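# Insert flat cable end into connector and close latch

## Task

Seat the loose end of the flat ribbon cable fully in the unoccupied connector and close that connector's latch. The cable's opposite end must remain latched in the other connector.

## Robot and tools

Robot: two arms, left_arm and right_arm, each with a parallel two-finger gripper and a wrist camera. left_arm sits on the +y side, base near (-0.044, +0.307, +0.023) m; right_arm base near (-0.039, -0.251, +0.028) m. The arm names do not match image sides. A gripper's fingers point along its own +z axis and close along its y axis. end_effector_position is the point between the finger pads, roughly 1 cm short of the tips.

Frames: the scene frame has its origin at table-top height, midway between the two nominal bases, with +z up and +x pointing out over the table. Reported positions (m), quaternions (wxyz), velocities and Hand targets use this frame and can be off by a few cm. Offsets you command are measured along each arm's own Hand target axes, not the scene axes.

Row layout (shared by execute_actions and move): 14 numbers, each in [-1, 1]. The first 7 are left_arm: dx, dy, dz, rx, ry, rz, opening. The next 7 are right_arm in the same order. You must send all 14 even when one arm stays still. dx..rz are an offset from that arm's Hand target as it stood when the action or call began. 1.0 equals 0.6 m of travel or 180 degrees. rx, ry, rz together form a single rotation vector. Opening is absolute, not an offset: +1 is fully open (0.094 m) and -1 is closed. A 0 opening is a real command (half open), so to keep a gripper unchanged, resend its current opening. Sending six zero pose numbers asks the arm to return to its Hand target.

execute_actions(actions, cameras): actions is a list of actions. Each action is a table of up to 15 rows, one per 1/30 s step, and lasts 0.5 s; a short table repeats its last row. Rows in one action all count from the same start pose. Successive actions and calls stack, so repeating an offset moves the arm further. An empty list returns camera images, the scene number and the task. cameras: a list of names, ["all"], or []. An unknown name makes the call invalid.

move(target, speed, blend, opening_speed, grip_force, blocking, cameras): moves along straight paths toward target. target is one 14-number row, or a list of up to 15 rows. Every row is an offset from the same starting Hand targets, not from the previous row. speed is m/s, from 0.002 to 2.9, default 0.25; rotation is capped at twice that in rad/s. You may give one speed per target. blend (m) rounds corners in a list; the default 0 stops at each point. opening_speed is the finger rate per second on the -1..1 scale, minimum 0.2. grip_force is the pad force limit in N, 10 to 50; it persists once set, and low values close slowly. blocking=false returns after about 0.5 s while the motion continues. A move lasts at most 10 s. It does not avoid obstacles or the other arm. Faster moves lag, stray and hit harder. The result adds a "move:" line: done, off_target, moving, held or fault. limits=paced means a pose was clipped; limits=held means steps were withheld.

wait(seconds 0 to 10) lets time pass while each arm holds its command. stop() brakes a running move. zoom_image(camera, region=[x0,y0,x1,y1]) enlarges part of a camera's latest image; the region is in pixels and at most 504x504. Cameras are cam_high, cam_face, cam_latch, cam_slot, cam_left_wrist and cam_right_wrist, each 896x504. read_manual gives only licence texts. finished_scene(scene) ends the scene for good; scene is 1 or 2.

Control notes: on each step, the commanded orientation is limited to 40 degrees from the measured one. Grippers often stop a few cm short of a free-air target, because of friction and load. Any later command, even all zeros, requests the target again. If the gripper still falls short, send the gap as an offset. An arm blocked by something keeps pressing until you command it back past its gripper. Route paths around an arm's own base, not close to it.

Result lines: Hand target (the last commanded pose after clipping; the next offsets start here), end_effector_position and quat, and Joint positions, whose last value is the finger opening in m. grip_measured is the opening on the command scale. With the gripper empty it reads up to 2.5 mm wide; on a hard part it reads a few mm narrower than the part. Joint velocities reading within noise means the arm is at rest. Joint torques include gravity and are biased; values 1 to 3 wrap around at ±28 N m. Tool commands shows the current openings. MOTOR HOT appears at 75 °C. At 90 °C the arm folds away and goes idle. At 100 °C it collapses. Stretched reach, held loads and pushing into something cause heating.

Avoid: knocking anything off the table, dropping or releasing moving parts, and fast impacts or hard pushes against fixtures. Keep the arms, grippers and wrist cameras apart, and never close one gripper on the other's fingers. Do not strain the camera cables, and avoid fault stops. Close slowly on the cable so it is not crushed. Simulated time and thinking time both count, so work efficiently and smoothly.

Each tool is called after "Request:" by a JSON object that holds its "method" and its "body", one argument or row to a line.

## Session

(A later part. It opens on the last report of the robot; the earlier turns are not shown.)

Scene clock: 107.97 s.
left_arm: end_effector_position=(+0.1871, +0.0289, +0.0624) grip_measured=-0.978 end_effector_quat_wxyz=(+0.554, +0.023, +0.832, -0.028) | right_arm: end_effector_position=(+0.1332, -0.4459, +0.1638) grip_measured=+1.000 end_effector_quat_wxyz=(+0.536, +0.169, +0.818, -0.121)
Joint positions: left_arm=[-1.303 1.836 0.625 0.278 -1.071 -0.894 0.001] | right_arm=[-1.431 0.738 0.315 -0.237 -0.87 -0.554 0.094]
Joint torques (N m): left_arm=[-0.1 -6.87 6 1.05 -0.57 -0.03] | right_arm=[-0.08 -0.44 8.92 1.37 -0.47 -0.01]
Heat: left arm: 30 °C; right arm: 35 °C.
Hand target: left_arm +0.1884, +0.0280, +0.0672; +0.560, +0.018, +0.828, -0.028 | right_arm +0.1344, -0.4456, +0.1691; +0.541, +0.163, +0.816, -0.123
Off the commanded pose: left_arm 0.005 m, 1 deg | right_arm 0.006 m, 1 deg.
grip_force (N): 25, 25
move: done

Request:
{"method": "move", "body": {
  "target": [0,-0.005,0.0003,0,0,0,-1,0,0,0,0,0,0,1],
  "speed": 0.03,
  "cameras": ["cam_latch","cam_slot"]
}}

Request:
{"method": "zoom_image", "body": {
  "camera": "cam_slot",
  "region": [435, 260, 545, 350]
}}

Request:
{"method": "zoom_image", "body": {
  "camera": "cam_latch",
  "region": [380, 310, 450, 400]
}}

Scene clock: 109.23 s.
left_arm: end_effector_position=(+0.1871, +0.0289, +0.0624) grip_measured=-0.978 end_effector_quat_wxyz=(+0.554, +0.023, +0.832, -0.028) | right_arm: end_effector_position=(+0.1332, -0.4459, +0.1638) grip_measured=+1.000 end_effector_quat_wxyz=(+0.536, +0.169, +0.818, -0.121)
Joint positions: left_arm=[-1.303 1.836 0.625 0.278 -1.071 -0.894 0.001] | right_arm=[-1.431 0.738 0.315 -0.237 -0.87 -0.554 0.094]
Joint torques (N m): left_arm=[-0.23 -6.3 7.24 0.95 -0.58 -0.07] | right_arm=[-0.1 -0.46 8.91 1.38 -0.47 -0.02]
Heat: left arm: 30 °C; right arm: 35 °C.
Hand target: left_arm +0.1884, +0.0250, +0.0673; +0.560, +0.018, +0.828, -0.028 | right_arm +0.1344, -0.4456, +0.1691; +0.541, +0.163, +0.816, -0.123
Off the commanded pose: left_arm 0.006 m, 1 deg | right_arm 0.006 m, 1 deg.
grip_force (N): 25, 25
move: done
Images, in order (width x height): cam_latch 896x504, cam_slot 896x504.

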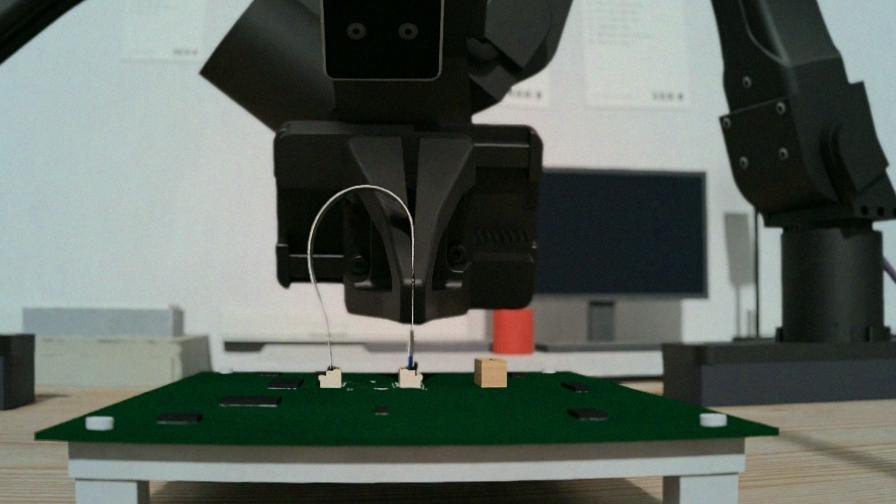

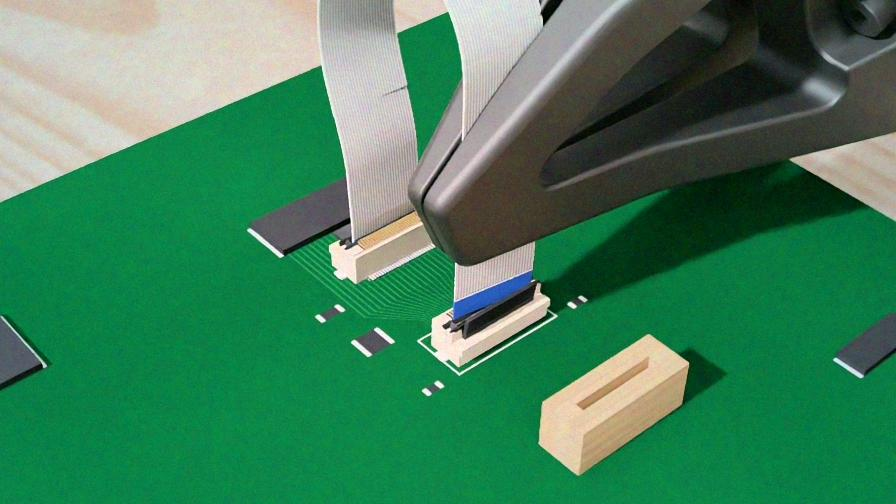

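Scaled by 4.582 from the camera's 896x504 image, which has a finer 1280x720 frame.

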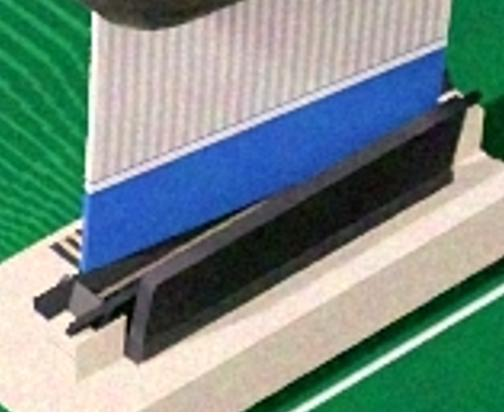

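Scaled by 5.600 from the camera's 896x504 image, which has a finer 1280x720 frame.

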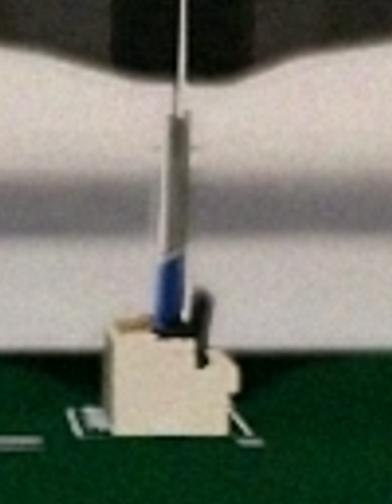

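Request:
{"method": "move", "body": {
  "target": [-0.0093,-0.0017,-0.0037,0,0,0,-1,0,0,0,0,0,0,1],
  "speed": 0.03
}}

Scene clock: 111.20 s.
left_arm: end_effector_position=(+0.1869, +0.0306, +0.0617) grip_measured=-0.978 end_effector_quat_wxyz=(+0.552, +0.028, +0.833, -0.019) | right_arm: end_effector_position=(+0.1332, -0.4459, +0.1638) grip_measured=+1.000 end_effector_quat_wxyz=(+0.536, +0.169, +0.818, -0.121)
Joint positions: left_arm=[-1.303 1.836 0.631 0.25 -1.074 -0.894 0.001] | right_arm=[-1.431 0.738 0.315 -0.237 -0.87 -0.554 0.094]
Joint torques (N m): left_arm=[-0.31 -7.92 7.56 0.9 -0.57 -0.06] | right_arm=[-0.1 -0.49 8.96 1.38 -0.47 0]
Heat: left arm: 30 °C; right arm: 35 °C.
Hand target: left_arm +0.1883, +0.0241, +0.0733; +0.560, +0.018, +0.828, -0.028 | right_arm +0.1344, -0.4456, +0.1691; +0.541, +0.163, +0.816, -0.123
Off the commanded pose: left_arm 0.013 m, 2 deg | right_arm 0.006 m, 1 deg.
grip_force (N): 25, 25
move: off_target (left_arm)

Request:
{"method": "move", "body": {
  "target": [
    [-0.01573,0.01202,-0.00693,0,0,0,-1,0,0,0,0,0,0,1],
    [-0.01568,-0.00245,-0.00598,0,0,0,-1,0,0,0,0,0,0,1]
  ],
  "speed": 0.06,
  "cameras": ["cam_latch","cam_slot"]
}}

Request:
{"method": "zoom_image", "body": {
  "camera": "cam_latch",
  "region": [325, 260, 465, 400]
}}

Scene clock: 114.57 s.
left_arm: end_effector_position=(+0.1870, +0.0305, +0.0733) grip_measured=-0.978 end_effector_quat_wxyz=(+0.552, +0.029, +0.833, -0.018) | right_arm: end_effector_position=(+0.1332, -0.4459, +0.1638) grip_measured=+1.000 end_effector_quat_wxyz=(+0.536, +0.169, +0.818, -0.121)
Joint positions: left_arm=[-1.303 1.79 0.645 0.188 -1.074 -0.894 0.001] | right_arm=[-1.431 0.738 0.315 -0.237 -0.87 -0.554 0.094]
Joint torques (N m): left_arm=[-0.36 -6.91 8.23 0.96 -0.58 -0.1] | right_arm=[-0.09 -0.53 8.95 1.38 -0.48 -0.02]
Heat: left arm: 30 °C; right arm: 35 °C.
Hand target: left_arm +0.1884, +0.0229, +0.0835; +0.560, +0.017, +0.828, -0.028 | right_arm +0.1344, -0.4456, +0.1691; +0.541, +0.163, +0.816, -0.123
Off the commanded pose: left_arm 0.013 m, 2 deg | right_arm 0.006 m, 1 deg.
grip_force (N): 25, 25
move: off_target (left_arm)
Images, in order (width x height): cam_latch 896x504, cam_slot 896x504.

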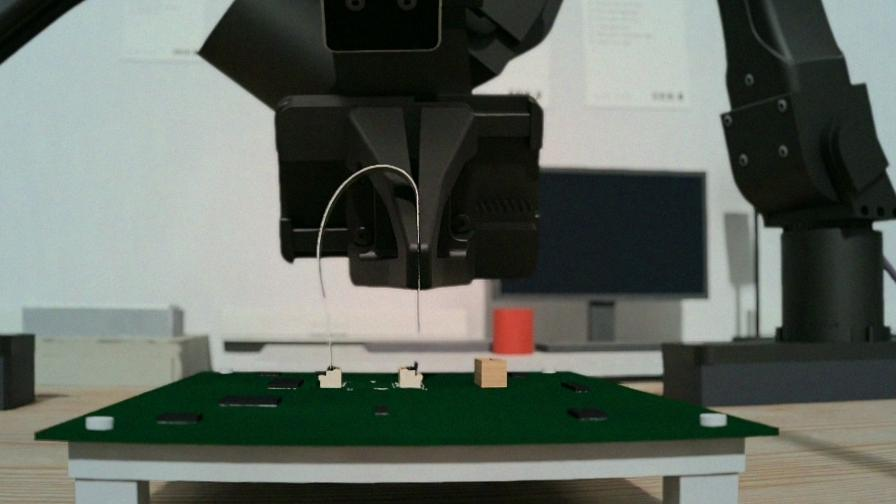

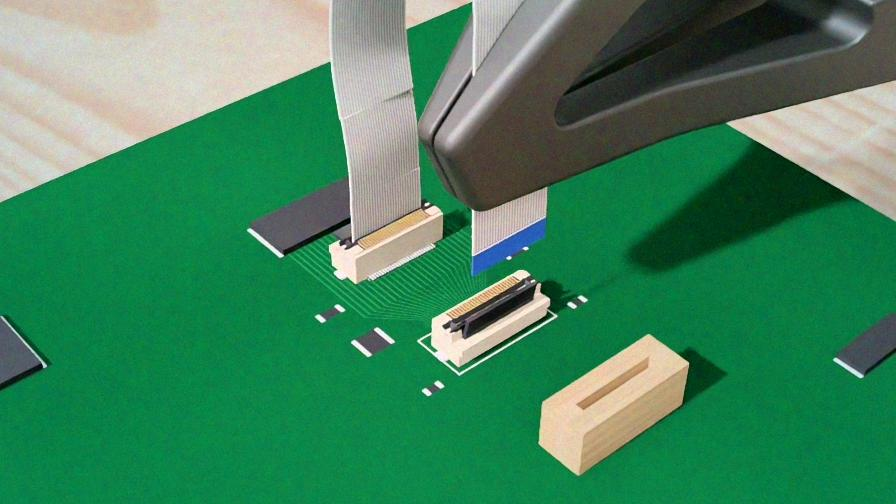

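Scaled by 3.600 from the camera's 896x504 image, which has a finer 1280x720 frame.

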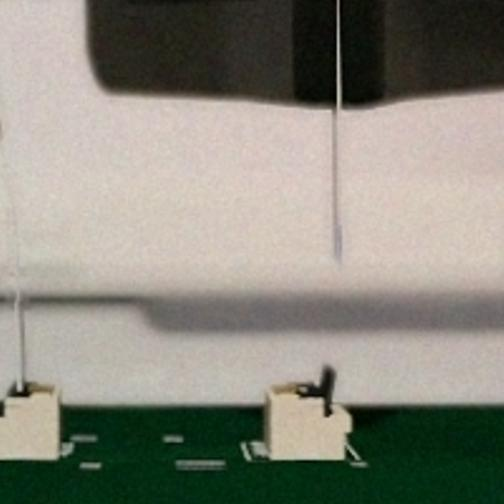

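Request:
{"method": "move", "body": {
  "target": [0,-0.0045,0.0004,0,0,0,-1,0,0,0,0,0,0,1],
  "speed": 0.06
}}

Scene clock: 115.73 s.
left_arm: end_effector_position=(+0.1876, +0.0278, +0.0754) grip_measured=-0.978 end_effector_quat_wxyz=(+0.552, +0.027, +0.833, -0.020) | right_arm: end_effector_position=(+0.1332, -0.4459, +0.1638) grip_measured=+1.000 end_effector_quat_wxyz=(+0.536, +0.169, +0.818, -0.121)
Joint positions: left_arm=[-1.303 1.79 0.656 0.181 -1.074 -0.895 0.001] | right_arm=[-1.431 0.738 0.315 -0.237 -0.87 -0.554 0.094]
Joint torques (N m): left_arm=[-0.55 -6.38 8.28 1.01 -0.57 -0.11] | right_arm=[-0.12 -0.51 8.92 1.38 -0.48 -0.01]
Heat: left arm: 30 °C; right arm: 35 °C.
Hand target: left_arm +0.1885, +0.0201, +0.0835; +0.560, +0.017, +0.828, -0.028 | right_arm +0.1344, -0.4456, +0.1691; +0.541, +0.163, +0.816, -0.123
Off the commanded pose: left_arm 0.011 m, 2 deg | right_arm 0.006 m, 1 deg.
grip_force (N): 25, 25
move: off_target (left_arm)

Request:
{"method": "move", "body": {
  "target": [
    [-0.0001,0.0266,-0.0017,0,0,0,-1,0,0,0,0,0,0,1],
    [0,0.0022,-0.0001,0,0,0,-1,0,0,0,0,0,0,1]
  ],
  "speed": 0.06
}}

Scene clock: 118.40 s.
left_arm: end_effector_position=(+0.1873, +0.0277, +0.0782) grip_measured=-0.978 end_effector_quat_wxyz=(+0.553, +0.026, +0.832, -0.025) | right_arm: end_effector_position=(+0.1332, -0.4459, +0.1638) grip_measured=+1.000 end_effector_quat_wxyz=(+0.536, +0.169, +0.818, -0.121)
Joint positions: left_arm=[-1.304 1.778 0.652 0.185 -1.073 -0.893 0.001] | right_arm=[-1.431 0.738 0.315 -0.237 -0.87 -0.554 0.094]
Joint torques (N m): left_arm=[-0.39 -5.7 8.21 1.03 -0.59 -0.12] | right_arm=[-0.09 -0.49 8.98 1.37 -0.47 -0.02]
Heat: left arm: 30 °C; right arm: 35 °C.
Hand target: left_arm +0.1885, +0.0215, +0.0834; +0.560, +0.018, +0.828, -0.028 | right_arm +0.1344, -0.4456, +0.1691; +0.541, +0.163, +0.816, -0.123
Off the commanded pose: left_arm 0.008 m, 1 deg | right_arm 0.006 m, 1 deg.
grip_force (N): 25, 25
move: done

Request:
{"method": "move", "body": {
  "target": [
    [-0.0001,0.0266,-0.0017,0,0,0,-1,0,0,0,0,0,0,1],
    [0,0.0022,-0.0001,0,0,0,-1,0,0,0,0,0,0,1]
  ],
  "speed": 0.06
}}

Scene clock: 120.17 s.
left_arm: end_effector_position=(+0.1873, +0.0292, +0.0771) grip_measured=-0.978 end_effector_quat_wxyz=(+0.553, +0.026, +0.832, -0.023) | right_arm: end_effector_position=(+0.1332, -0.4459, +0.1638) grip_measured=+1.000 end_effector_quat_wxyz=(+0.536, +0.169, +0.818, -0.121)
Joint positions: left_arm=[-1.303 1.778 0.646 0.189 -1.073 -0.891 0.001] | right_arm=[-1.431 0.738 0.315 -0.237 -0.87 -0.554 0.094]
Joint torques (N m): left_arm=[-0.42 -5.94 8.17 1 -0.58 -0.09] | right_arm=[-0.14 -0.46 8.95 1.38 -0.47 0.01]
Heat: left arm: 30 °C; right arm: 35 °C.
Hand target: left_arm +0.1885, +0.0229, +0.0834; +0.560, +0.018, +0.828, -0.028 | right_arm +0.1344, -0.4456, +0.1691; +0.541, +0.163, +0.816, -0.123
Off the commanded pose: left_arm 0.009 m, 1 deg | right_arm 0.006 m, 1 deg.
grip_force (N): 25, 25
move: done

Request:
{"method": "move", "body": {
  "target": [0.0224,0.0007,0.009,0,0,0,-1,0,0,0,0,0,0,1],
  "speed": 0.05,
  "cameras": ["cam_latch","cam_slot"]
}}

Request:
{"method": "zoom_image", "body": {
  "camera": "cam_slot",
  "region": [435, 250, 555, 350]
}}

Request:
{"method": "zoom_image", "body": {
  "camera": "cam_latch",
  "region": [325, 300, 435, 400]
}}

Scene clock: 121.93 s.
left_arm: end_effector_position=(+0.1877, +0.0274, +0.0656) grip_measured=-0.978 end_effector_quat_wxyz=(+0.552, +0.027, +0.833, -0.021) | right_arm: end_effector_position=(+0.1332, -0.4459, +0.1638) grip_measured=+1.000 end_effector_quat_wxyz=(+0.536, +0.169, +0.818, -0.121)
Joint positions: left_arm=[-1.303 1.829 0.646 0.231 -1.073 -0.894 0.001] | right_arm=[-1.431 0.738 0.315 -0.237 -0.87 -0.554 0.094]
Joint torques (N m): left_arm=[-0.44 -5.83 6.37 1.27 -0.58 -0.11] | right_arm=[-0.1 -0.44 8.94 1.38 -0.48 -0.01]
Heat: left arm: 30 °C; right arm: 35 °C.
Hand target: left_arm +0.1885, +0.0229, +0.0688; +0.560, +0.018, +0.828, -0.028 | right_arm +0.1344, -0.4456, +0.1691; +0.541, +0.163, +0.816, -0.123
Off the commanded pose: left_arm 0.006 m, 2 deg | right_arm 0.006 m, 1 deg.
grip_force (N): 25, 25
move: done
Images, in order (width x height): cam_latch 896x504, cam_slot 896x504.

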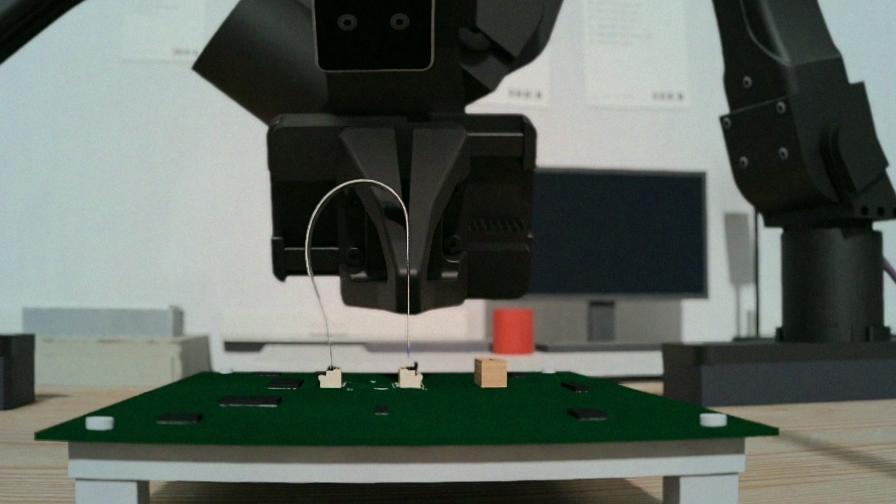

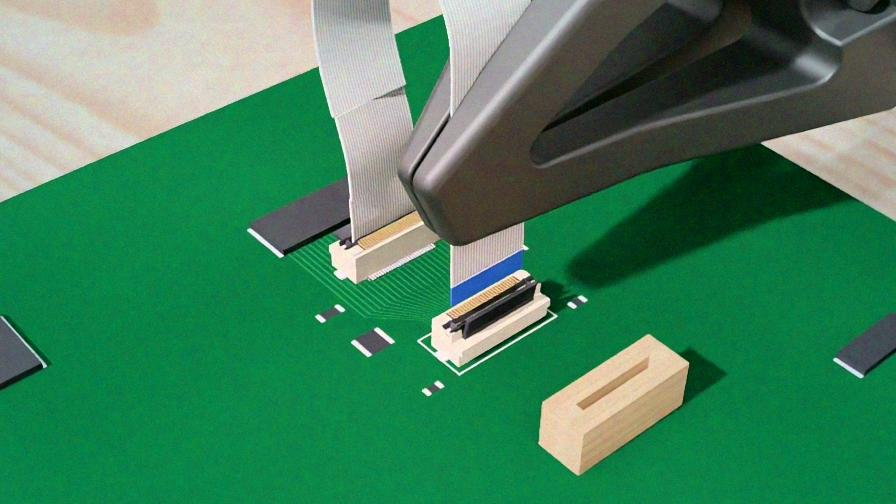

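Scaled by 4.200 from the camera's 896x504 image, which has a finer 1280x720 frame.

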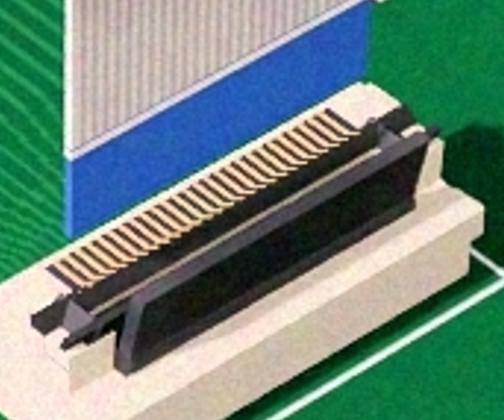

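Scaled by 4.582 from the camera's 896x504 image, which has a finer 1280x720 frame.

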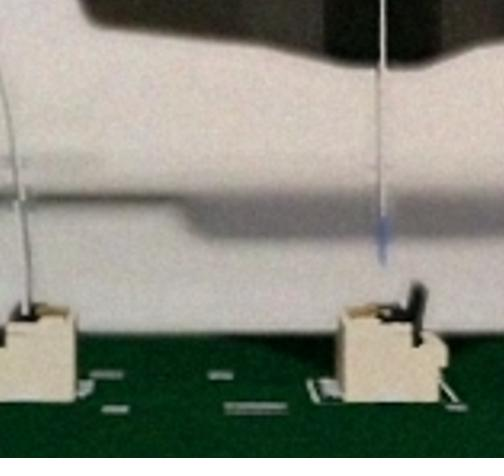

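Request:
{"method": "move", "body": {
  "target": [0,0.015,-0.001,0,0,0,-1,0,0,0,0,0,0,1],
  "speed": 0.03,
  "cameras": ["cam_latch","cam_slot"]
}}

Request:
{"method": "zoom_image", "body": {
  "camera": "cam_latch",
  "region": [325, 300, 435, 400]
}}

Scene clock: 124.83 s.
left_arm: end_effector_position=(+0.1872, +0.0295, +0.0641) grip_measured=-0.978 end_effector_quat_wxyz=(+0.553, +0.024, +0.832, -0.025) | right_arm: end_effector_position=(+0.1332, -0.4459, +0.1638) grip_measured=+1.000 end_effector_quat_wxyz=(+0.536, +0.169, +0.818, -0.121)
Joint positions: left_arm=[-1.303 1.829 0.629 0.258 -1.073 -0.894 0.001] | right_arm=[-1.431 0.738 0.315 -0.237 -0.87 -0.554 0.094]
Joint torques (N m): left_arm=[0.17 -7.57 4.22 1.25 -0.53 0.03] | right_arm=[-0.1 -0.47 8.92 1.38 -0.47 -0.02]
Heat: left arm: 30 °C; right arm: 35 °C.
Hand target: left_arm +0.1886, +0.0319, +0.0689; +0.560, +0.017, +0.828, -0.028 | right_arm +0.1344, -0.4456, +0.1691; +0.541, +0.163, +0.816, -0.123
Off the commanded pose: left_arm 0.006 m, 1 deg | right_arm 0.006 m, 1 deg.
grip_force (N): 25, 25
move: done
Images, in order (width x height): cam_latch 896x504, cam_slot 896x504.

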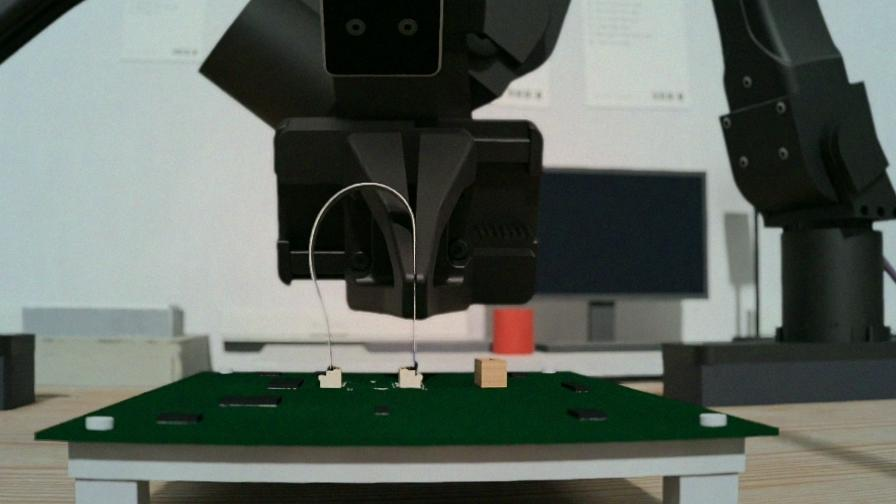

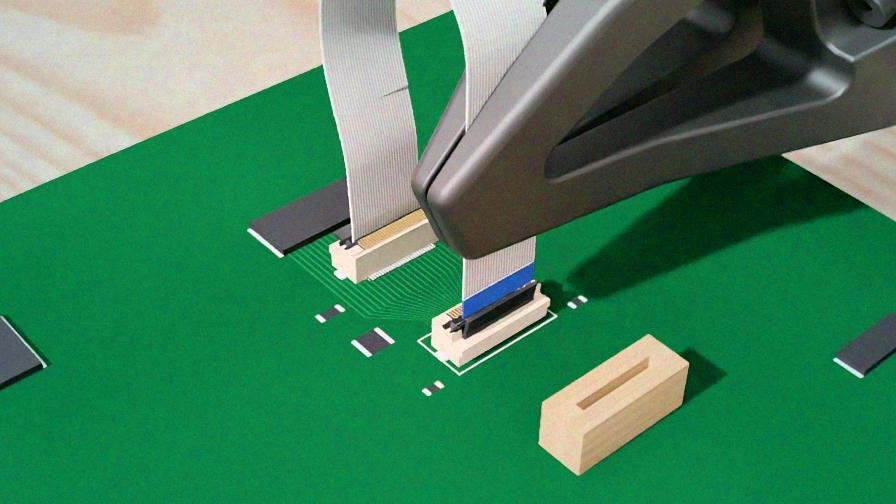

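Scaled by 4.582 from the camera's 896x504 image, which has a finer 1280x720 frame.

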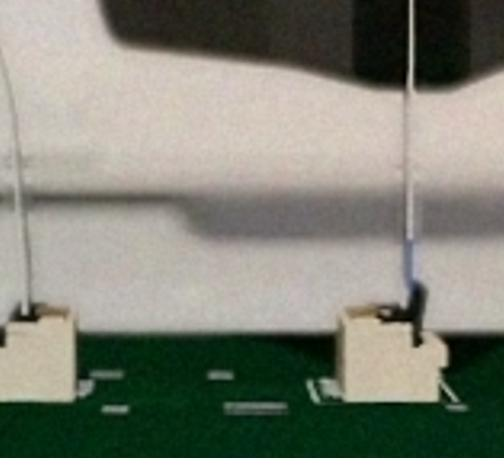

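Request:
{"method": "move", "body": {
  "target": [0.0039,-0.0121,0.0024,0,0,0,-1,0,0,0,0,0,0,1],
  "speed": 0.03,
  "cameras": ["cam_latch","cam_slot"]
}}

Request:
{"method": "zoom_image", "body": {
  "camera": "cam_latch",
  "region": [325, 300, 435, 400]
}}

Request:
{"method": "zoom_image", "body": {
  "camera": "cam_slot",
  "region": [435, 250, 555, 350]
}}

Scene clock: 127.07 s.
left_arm: end_effector_position=(+0.1871, +0.0298, +0.0627) grip_measured=-0.978 end_effector_quat_wxyz=(+0.553, +0.026, +0.833, -0.023) | right_arm: end_effector_position=(+0.1332, -0.4459, +0.1638) grip_measured=+1.000 end_effector_quat_wxyz=(+0.536, +0.169, +0.818, -0.121)
Joint positions: left_arm=[-1.303 1.833 0.629 0.258 -1.073 -0.894 0.001] | right_arm=[-1.431 0.738 0.315 -0.237 -0.87 -0.554 0.094]
Joint torques (N m): left_arm=[-0.25 -5.72 7.02 1.17 -0.56 -0.07] | right_arm=[-0.13 -0.47 8.96 1.37 -0.47 -0.02]
Heat: left arm: 30 °C; right arm: 35 °C.
Hand target: left_arm +0.1886, +0.0245, +0.0664; +0.560, +0.017, +0.828, -0.028 | right_arm +0.1344, -0.4456, +0.1691; +0.541, +0.163, +0.816, -0.123
Off the commanded pose: left_arm 0.007 m, 1 deg | right_arm 0.006 m, 1 deg.
grip_force (N): 25, 25
move: done
Images, in order (width x height): cam_latch 896x504, cam_slot 896x504.

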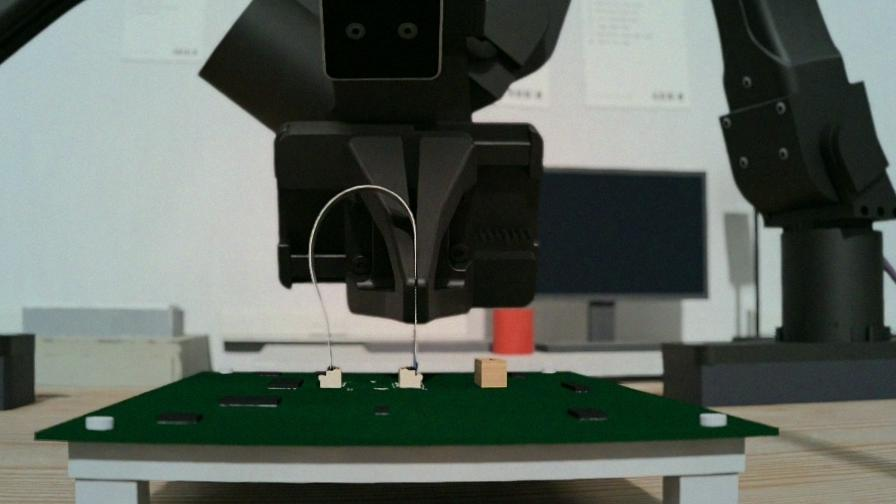

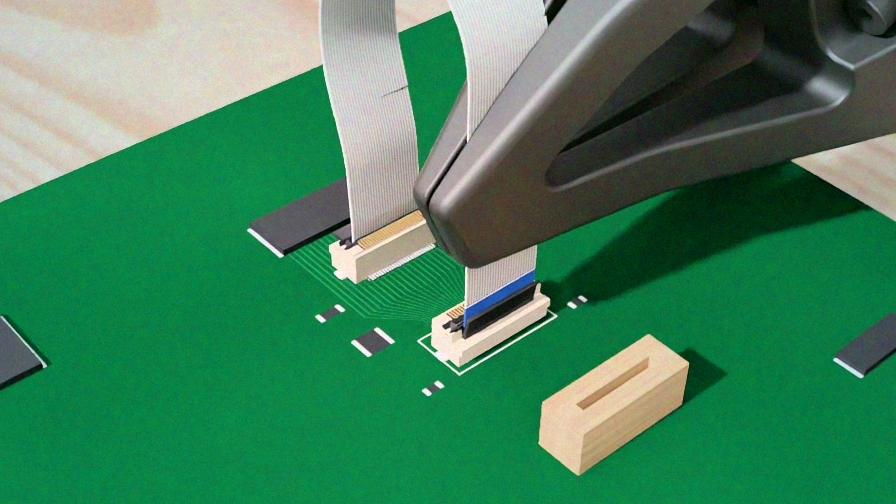

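Scaled by 4.582 from the camera's 896x504 image, which has a finer 1280x720 frame.

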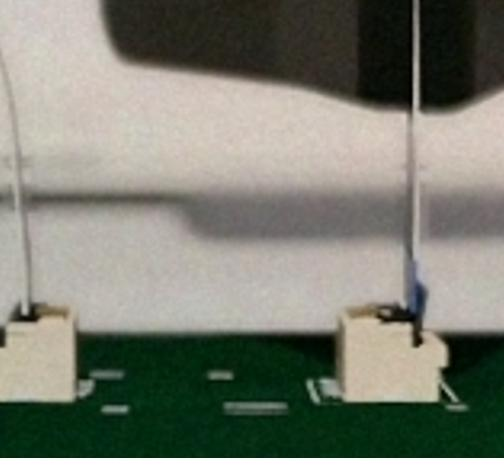

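Scaled by 4.200 from the camera's 896x504 image, which has a finer 1280x720 frame.

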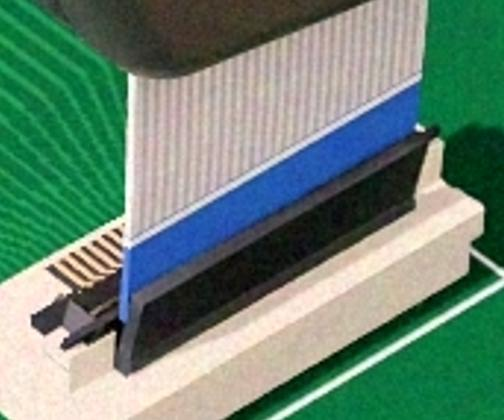

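Request:
{"method": "move", "body": {
  "target": [0,-0.005,0.0003,0,0,0,-1,0,0,0,0,0,0,1],
  "speed": 0.03
}}

Scene clock: 130.67 s.
left_arm: end_effector_position=(+0.1873, +0.0293, +0.0615) grip_measured=-0.978 end_effector_quat_wxyz=(+0.553, +0.026, +0.833, -0.022) | right_arm: end_effector_position=(+0.1332, -0.4459, +0.1638) grip_measured=+1.000 end_effector_quat_wxyz=(+0.536, +0.169, +0.818, -0.121)
Joint positions: left_arm=[-1.303 1.84 0.633 0.258 -1.073 -0.894 0.001] | right_arm=[-1.431 0.738 0.315 -0.237 -0.87 -0.554 0.094]
Joint torques (N m): left_arm=[-0.51 -5.71 7.91 1.08 -0.56 -0.11] | right_arm=[-0.13 -0.46 8.92 1.38 -0.47 0]
Heat: left arm: 30 °C; right arm: 35 °C.
Hand target: left_arm +0.1885, +0.0216, +0.0664; +0.560, +0.018, +0.828, -0.028 | right_arm +0.1344, -0.4456, +0.1691; +0.541, +0.163, +0.816, -0.123
Off the commanded pose: left_arm 0.009 m, 2 deg | right_arm 0.006 m, 1 deg.
grip_force (N): 25, 25
move: done

Request:
{"method": "move", "body": {
  "target": [-0.0015,-0.0017,-0.0006,0,0,0,-1,0,0,0,0,0,0,1],
  "speed": 0.03,
  "cameras": ["cam_latch","cam_slot"]
}}

Request:
{"method": "zoom_image", "body": {
  "camera": "cam_latch",
  "region": [325, 300, 435, 400]
}}

Request:
{"method": "zoom_image", "body": {
  "camera": "cam_slot",
  "region": [435, 250, 555, 350]
}}

Scene clock: 131.87 s.
left_arm: end_effector_position=(+0.1868, +0.0288, +0.0615) grip_measured=-0.978 end_effector_quat_wxyz=(+0.553, +0.027, +0.833, -0.022) | right_arm: end_effector_position=(+0.1332, -0.4459, +0.1638) grip_measured=+1.000 end_effector_quat_wxyz=(+0.536, +0.169, +0.818, -0.121)
Joint positions: left_arm=[-1.305 1.84 0.633 0.258 -1.073 -0.895 0.001] | right_arm=[-1.431 0.738 0.315 -0.237 -0.87 -0.554 0.094]
Joint torques (N m): left_arm=[-0.42 -5.85 8.39 1 -0.58 -0.12] | right_arm=[-0.1 -0.49 8.9 1.38 -0.48 0.01]
Heat: left arm: 30 °C; right arm: 35 °C.
Hand target: left_arm +0.1885, +0.0206, +0.0674; +0.560, +0.017, +0.828, -0.028 | right_arm +0.1344, -0.4456, +0.1691; +0.541, +0.163, +0.816, -0.123
Off the commanded pose: left_arm 0.010 m, 2 deg | right_arm 0.006 m, 1 deg.
grip_force (N): 25, 25
move: done
Images, in order (width x height): cam_latch 896x504, cam_slot 896x504.

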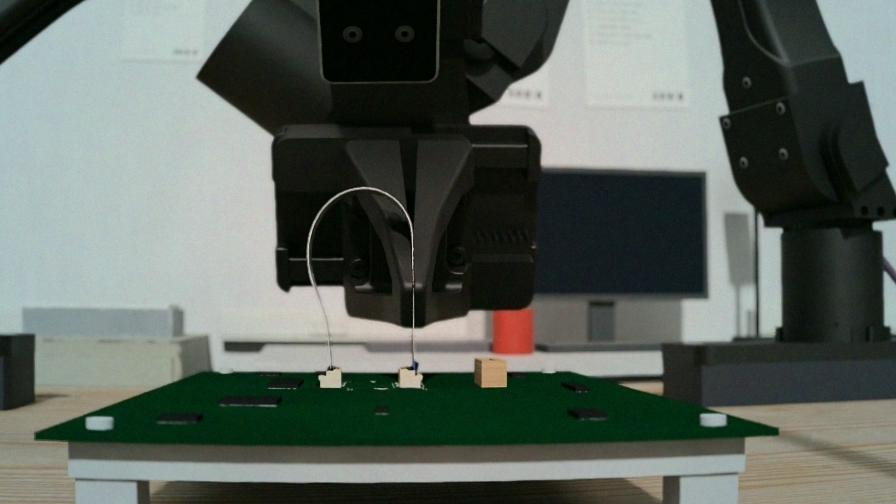

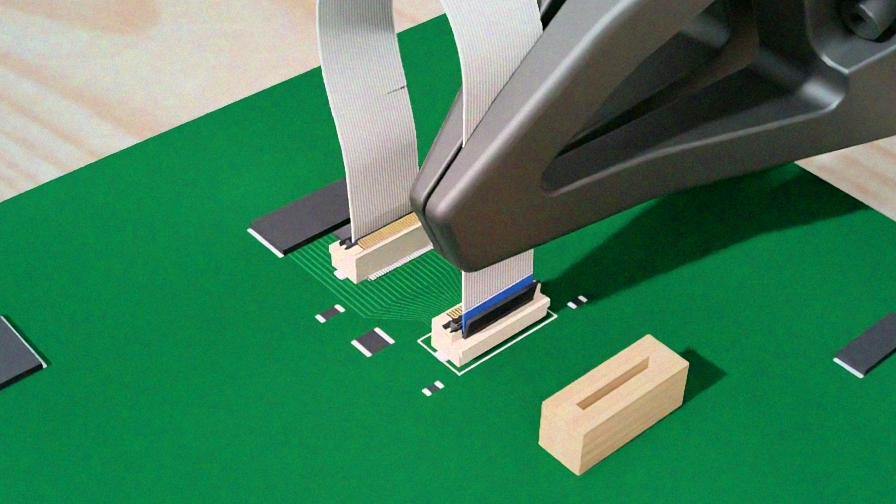

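Scaled by 4.582 from the camera's 896x504 image, which has a finer 1280x720 frame.

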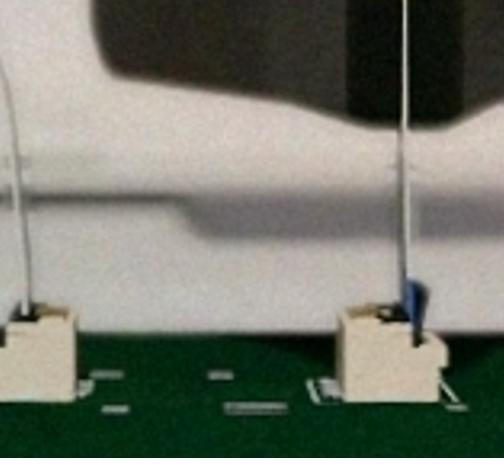

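Scaled by 4.200 from the camera's 896x504 image, which has a finer 1280x720 frame.

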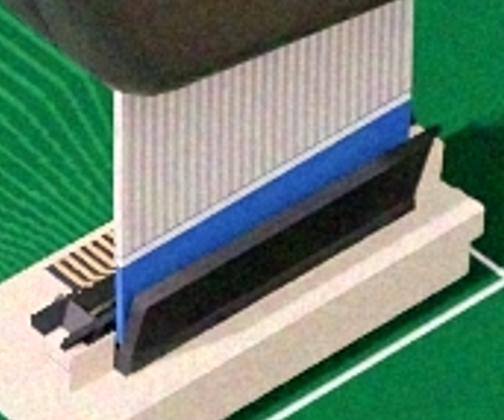

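Request:
{"method": "move", "body": {
  "target": [-0.0015,-0.0017,-0.0006,0,0,0,-1,0,0,0,0,0,0,1],
  "speed": 0.03,
  "cameras": ["cam_latch","cam_slot"]
}}

Request:
{"method": "zoom_image", "body": {
  "camera": "cam_latch",
  "region": [325, 300, 435, 400]
}}

Request:
{"method": "zoom_image", "body": {
  "camera": "cam_slot",
  "region": [435, 250, 555, 350]
}}

Scene clock: 136.33 s.
left_arm: end_effector_position=(+0.1874, +0.0262, +0.0634) grip_measured=-0.978 end_effector_quat_wxyz=(+0.553, +0.025, +0.832, -0.024) | right_arm: end_effector_position=(+0.1332, -0.4459, +0.1638) grip_measured=+1.000 end_effector_quat_wxyz=(+0.536, +0.169, +0.818, -0.121)
Joint positions: left_arm=[-1.305 1.84 0.643 0.252 -1.073 -0.896 0.001] | right_arm=[-1.431 0.738 0.315 -0.237 -0.87 -0.554 0.094]
Joint torques (N m): left_arm=[-0.44 -5.89 7.94 1.01 -0.6 -0.1] | right_arm=[-0.13 -0.49 8.88 1.37 -0.47 -0.01]
Heat: left arm: 30 °C; right arm: 35 °C.
Hand target: left_arm +0.1884, +0.0196, +0.0684; +0.560, +0.017, +0.828, -0.028 | right_arm +0.1344, -0.4456, +0.1691; +0.541, +0.163, +0.816, -0.123
Off the commanded pose: left_arm 0.008 m, 1 deg | right_arm 0.006 m, 1 deg.
grip_force (N): 25, 25
move: done
Images, in order (width x height): cam_latch 896x504, cam_slot 896x504.

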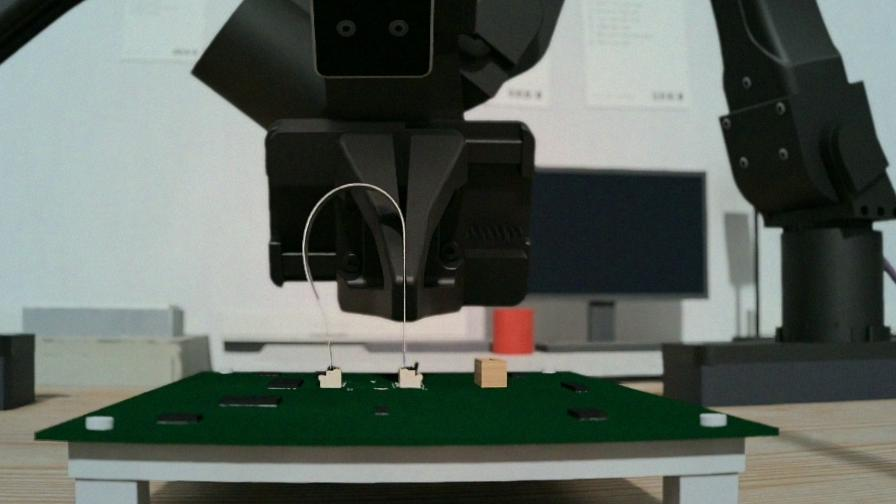

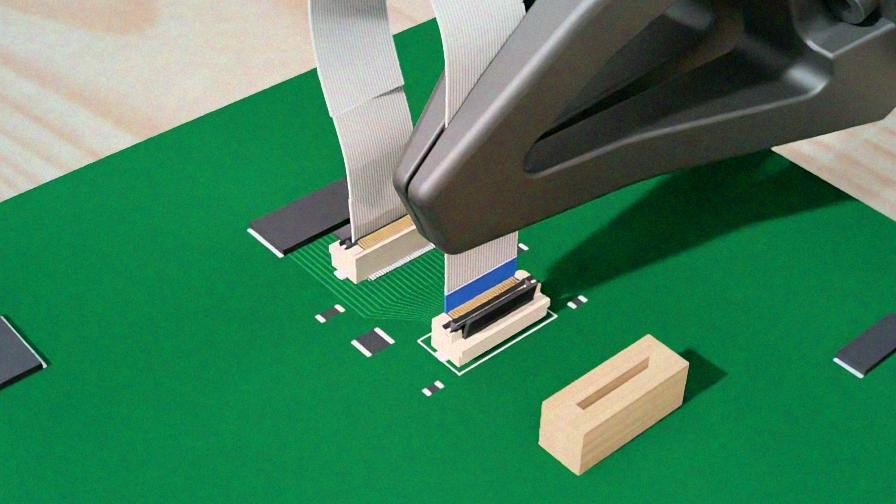

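Scaled by 4.582 from the camera's 896x504 image, which has a finer 1280x720 frame.

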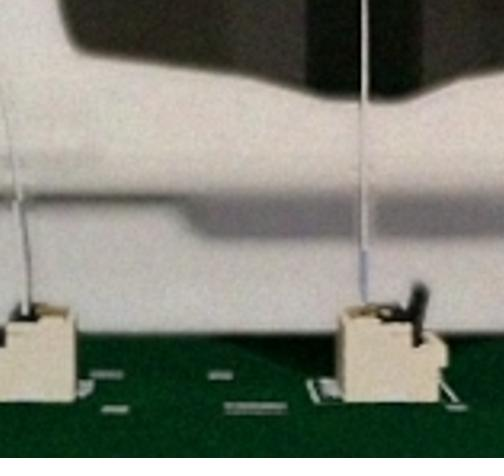

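Scaled by 4.200 from the camera's 896x504 image, which has a finer 1280x720 frame.

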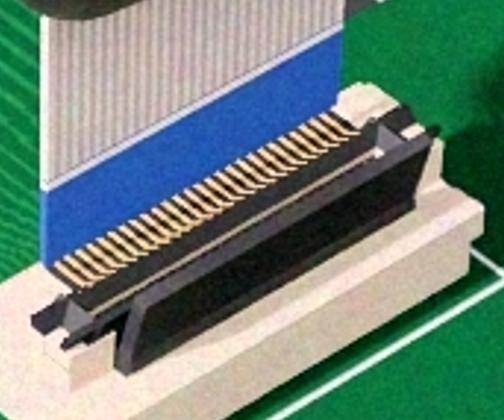

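Request:
{"method": "move", "body": {
  "target": [
    [-0.0232,-0.0007,-0.0093,0,0,0,-1,0,0,0,0,0,0,1],
    [-0.0233,0.0299,-0.0113,0,0,0,-1,0,0,0,0,0,0,1],
    [-0.0232,0.0066,-0.0098,0,0,0,-1,0,0,0,0,0,0,1]
  ],
  "speed": 0.06
}}

Scene clock: 142.80 s.
left_arm: end_effector_position=(+0.1872, +0.0302, +0.0780) grip_measured=-0.978 end_effector_quat_wxyz=(+0.554, +0.026, +0.832, -0.024) | right_arm: end_effector_position=(+0.1332, -0.4459, +0.1638) grip_measured=+1.000 end_effector_quat_wxyz=(+0.536, +0.169, +0.818, -0.121)
Joint positions: left_arm=[-1.303 1.772 0.641 0.191 -1.073 -0.89 0.001] | right_arm=[-1.431 0.738 0.315 -0.237 -0.87 -0.554 0.094]
Joint torques (N m): left_arm=[-0.4 -5.75 8.2 1.02 -0.58 -0.12] | right_arm=[-0.08 -0.53 8.91 1.38 -0.48 -0.02]
Heat: left arm: 30 °C; right arm: 35 °C.
Hand target: left_arm +0.1884, +0.0239, +0.0835; +0.560, +0.017, +0.828, -0.028 | right_arm +0.1344, -0.4456, +0.1691; +0.541, +0.163, +0.816, -0.123
Off the commanded pose: left_arm 0.008 m, 1 deg | right_arm 0.006 m, 1 deg.
grip_force (N): 25, 25
move: done

Request:
{"method": "move", "body": {
  "target": [0.024,0.0007,0.0096,0,0,0,-1,0,0,0,0,0,0,1],
  "speed": 0.05,
  "cameras": ["cam_latch","cam_slot"]
}}

Request:
{"method": "zoom_image", "body": {
  "camera": "cam_latch",
  "region": [325, 300, 435, 400]
}}

Request:
{"method": "zoom_image", "body": {
  "camera": "cam_slot",
  "region": [435, 250, 555, 350]
}}

Scene clock: 144.33 s.
left_arm: end_effector_position=(+0.1877, +0.0283, +0.0651) grip_measured=-0.978 end_effector_quat_wxyz=(+0.553, +0.026, +0.833, -0.021) | right_arm: end_effector_position=(+0.1332, -0.4459, +0.1638) grip_measured=+1.000 end_effector_quat_wxyz=(+0.536, +0.169, +0.818, -0.121)
Joint positions: left_arm=[-1.303 1.829 0.641 0.238 -1.073 -0.894 0.001] | right_arm=[-1.431 0.738 0.315 -0.237 -0.87 -0.554 0.094]
Joint torques (N m): left_arm=[-0.44 -5.72 6.35 1.24 -0.55 -0.12] | right_arm=[-0.09 -0.49 8.92 1.39 -0.47 -0.02]
Heat: left arm: 30 °C; right arm: 35 °C.
Hand target: left_arm +0.1884, +0.0239, +0.0679; +0.560, +0.017, +0.828, -0.028 | right_arm +0.1344, -0.4456, +0.1691; +0.541, +0.163, +0.816, -0.123
Off the commanded pose: left_arm 0.005 m, 2 deg | right_arm 0.006 m, 1 deg.
grip_force (N): 25, 25
move: done
Images, in order (width x height): cam_latch 896x504, cam_slot 896x504.

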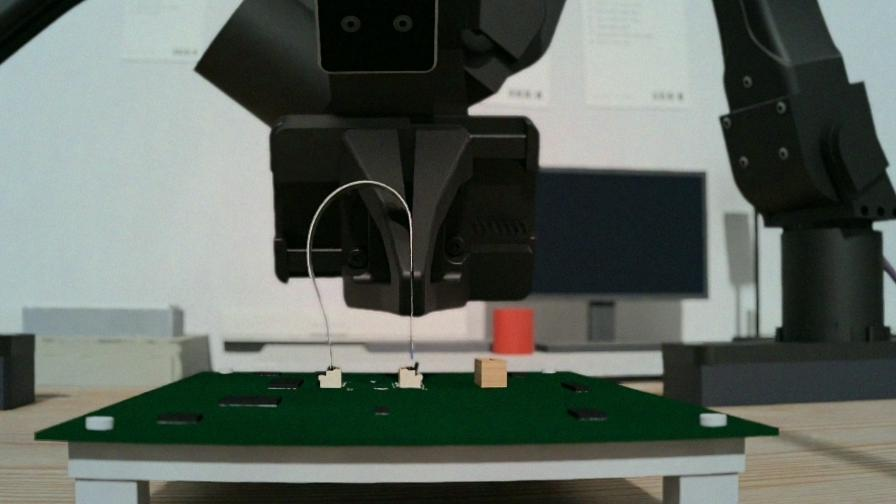

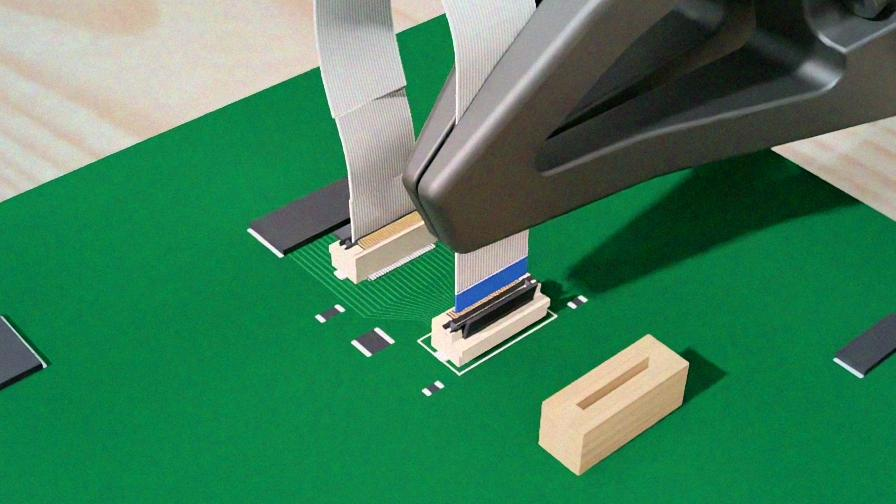

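Scaled by 4.582 from the camera's 896x504 image, which has a finer 1280x720 frame.

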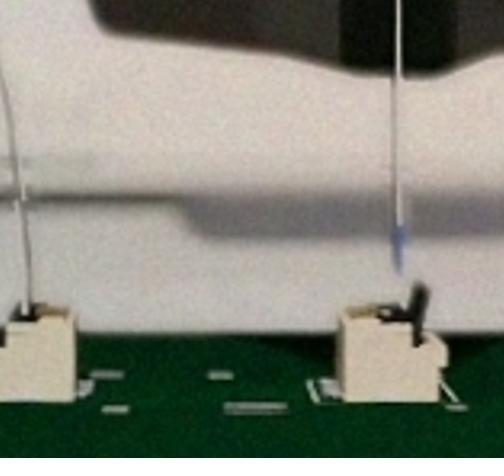

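Scaled by 4.200 from the camera's 896x504 image, which has a finer 1280x720 frame.

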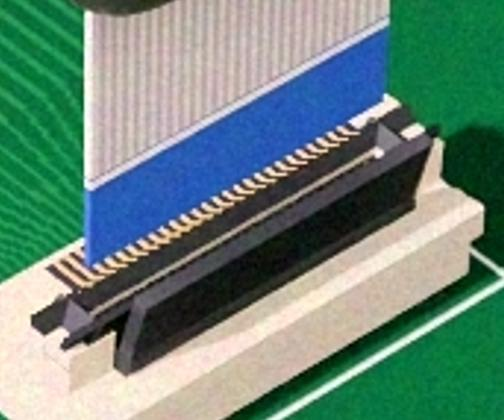

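Request:
{"method": "move", "body": {
  "target": [0.0063,0.0002,0.0025,0,0,0,-1,0,0,0,0,0,0,1],
  "speed": 0.03,
  "cameras": ["cam_latch","cam_slot"]
}}

Request:
{"method": "zoom_image", "body": {
  "camera": "cam_latch",
  "region": [325, 300, 435, 400]
}}

Request:
{"method": "zoom_image", "body": {
  "camera": "cam_slot",
  "region": [435, 250, 555, 350]
}}

Scene clock: 147.17 s.
left_arm: end_effector_position=(+0.1881, +0.0267, +0.0626) grip_measured=-0.978 end_effector_quat_wxyz=(+0.553, +0.025, +0.832, -0.024) | right_arm: end_effector_position=(+0.1332, -0.4459, +0.1638) grip_measured=+1.000 end_effector_quat_wxyz=(+0.536, +0.169, +0.818, -0.121)
Joint positions: left_arm=[-1.303 1.844 0.641 0.26 -1.073 -0.894 0.001] | right_arm=[-1.431 0.738 0.315 -0.237 -0.87 -0.554 0.094]
Joint torques (N m): left_arm=[-0.39 -5.67 5.89 1.27 -0.56 -0.1] | right_arm=[-0.08 -0.49 8.9 1.38 -0.48 0]
Heat: left arm: 30 °C; right arm: 35 °C.
Hand target: left_arm +0.1884, +0.0239, +0.0639; +0.560, +0.017, +0.828, -0.028 | right_arm +0.1344, -0.4456, +0.1691; +0.541, +0.163, +0.816, -0.123
Off the commanded pose: left_arm 0.003 m, 1 deg | right_arm 0.006 m, 1 deg.
grip_force (N): 25, 25
move: done
Images, in order (width x height): cam_latch 896x504, cam_slot 896x504.

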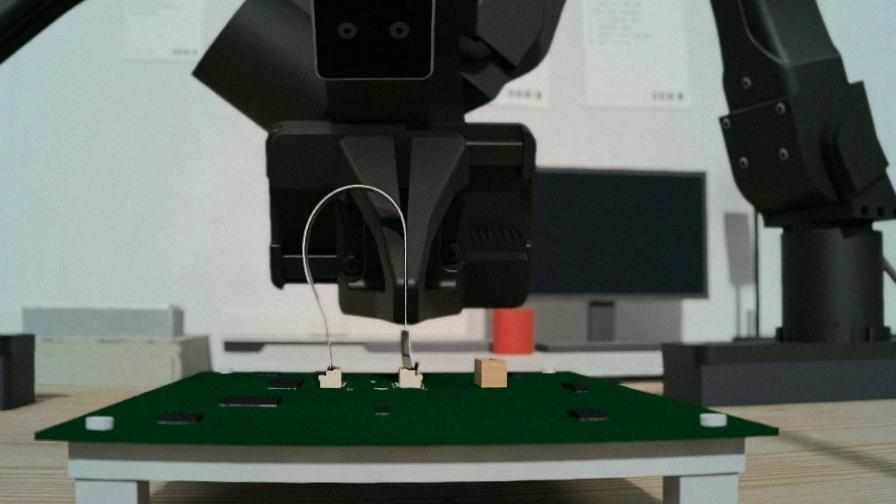

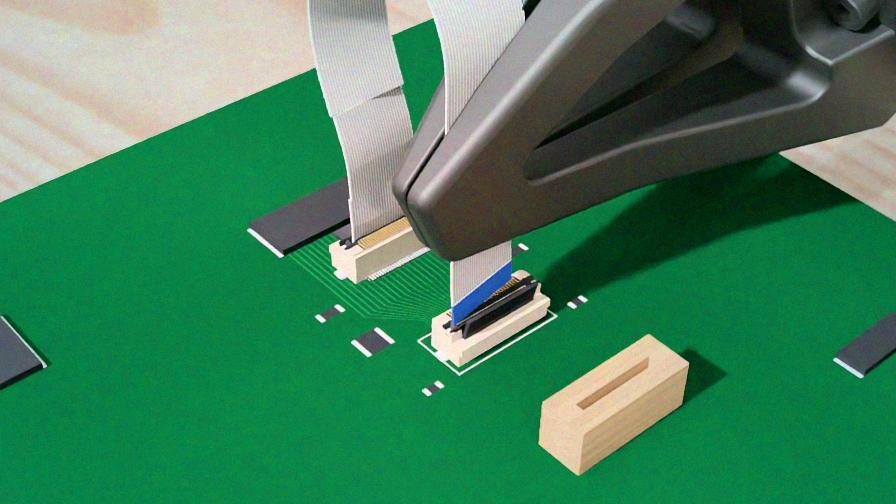

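Scaled by 4.582 from the camera's 896x504 image, which has a finer 1280x720 frame.

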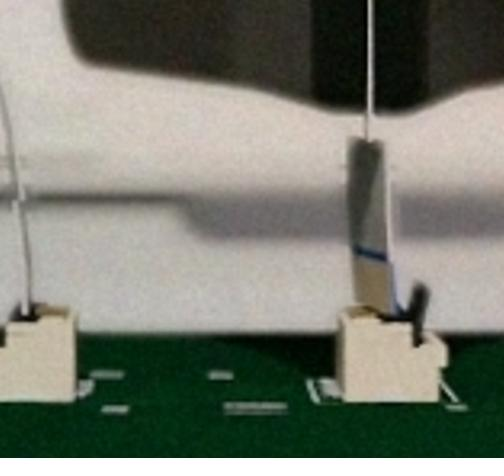

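Scaled by 4.200 from the camera's 896x504 image, which has a finer 1280x720 frame.

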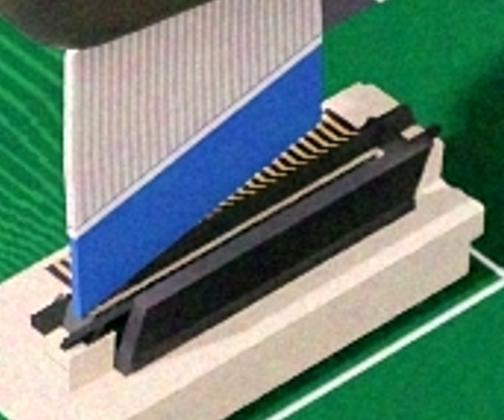

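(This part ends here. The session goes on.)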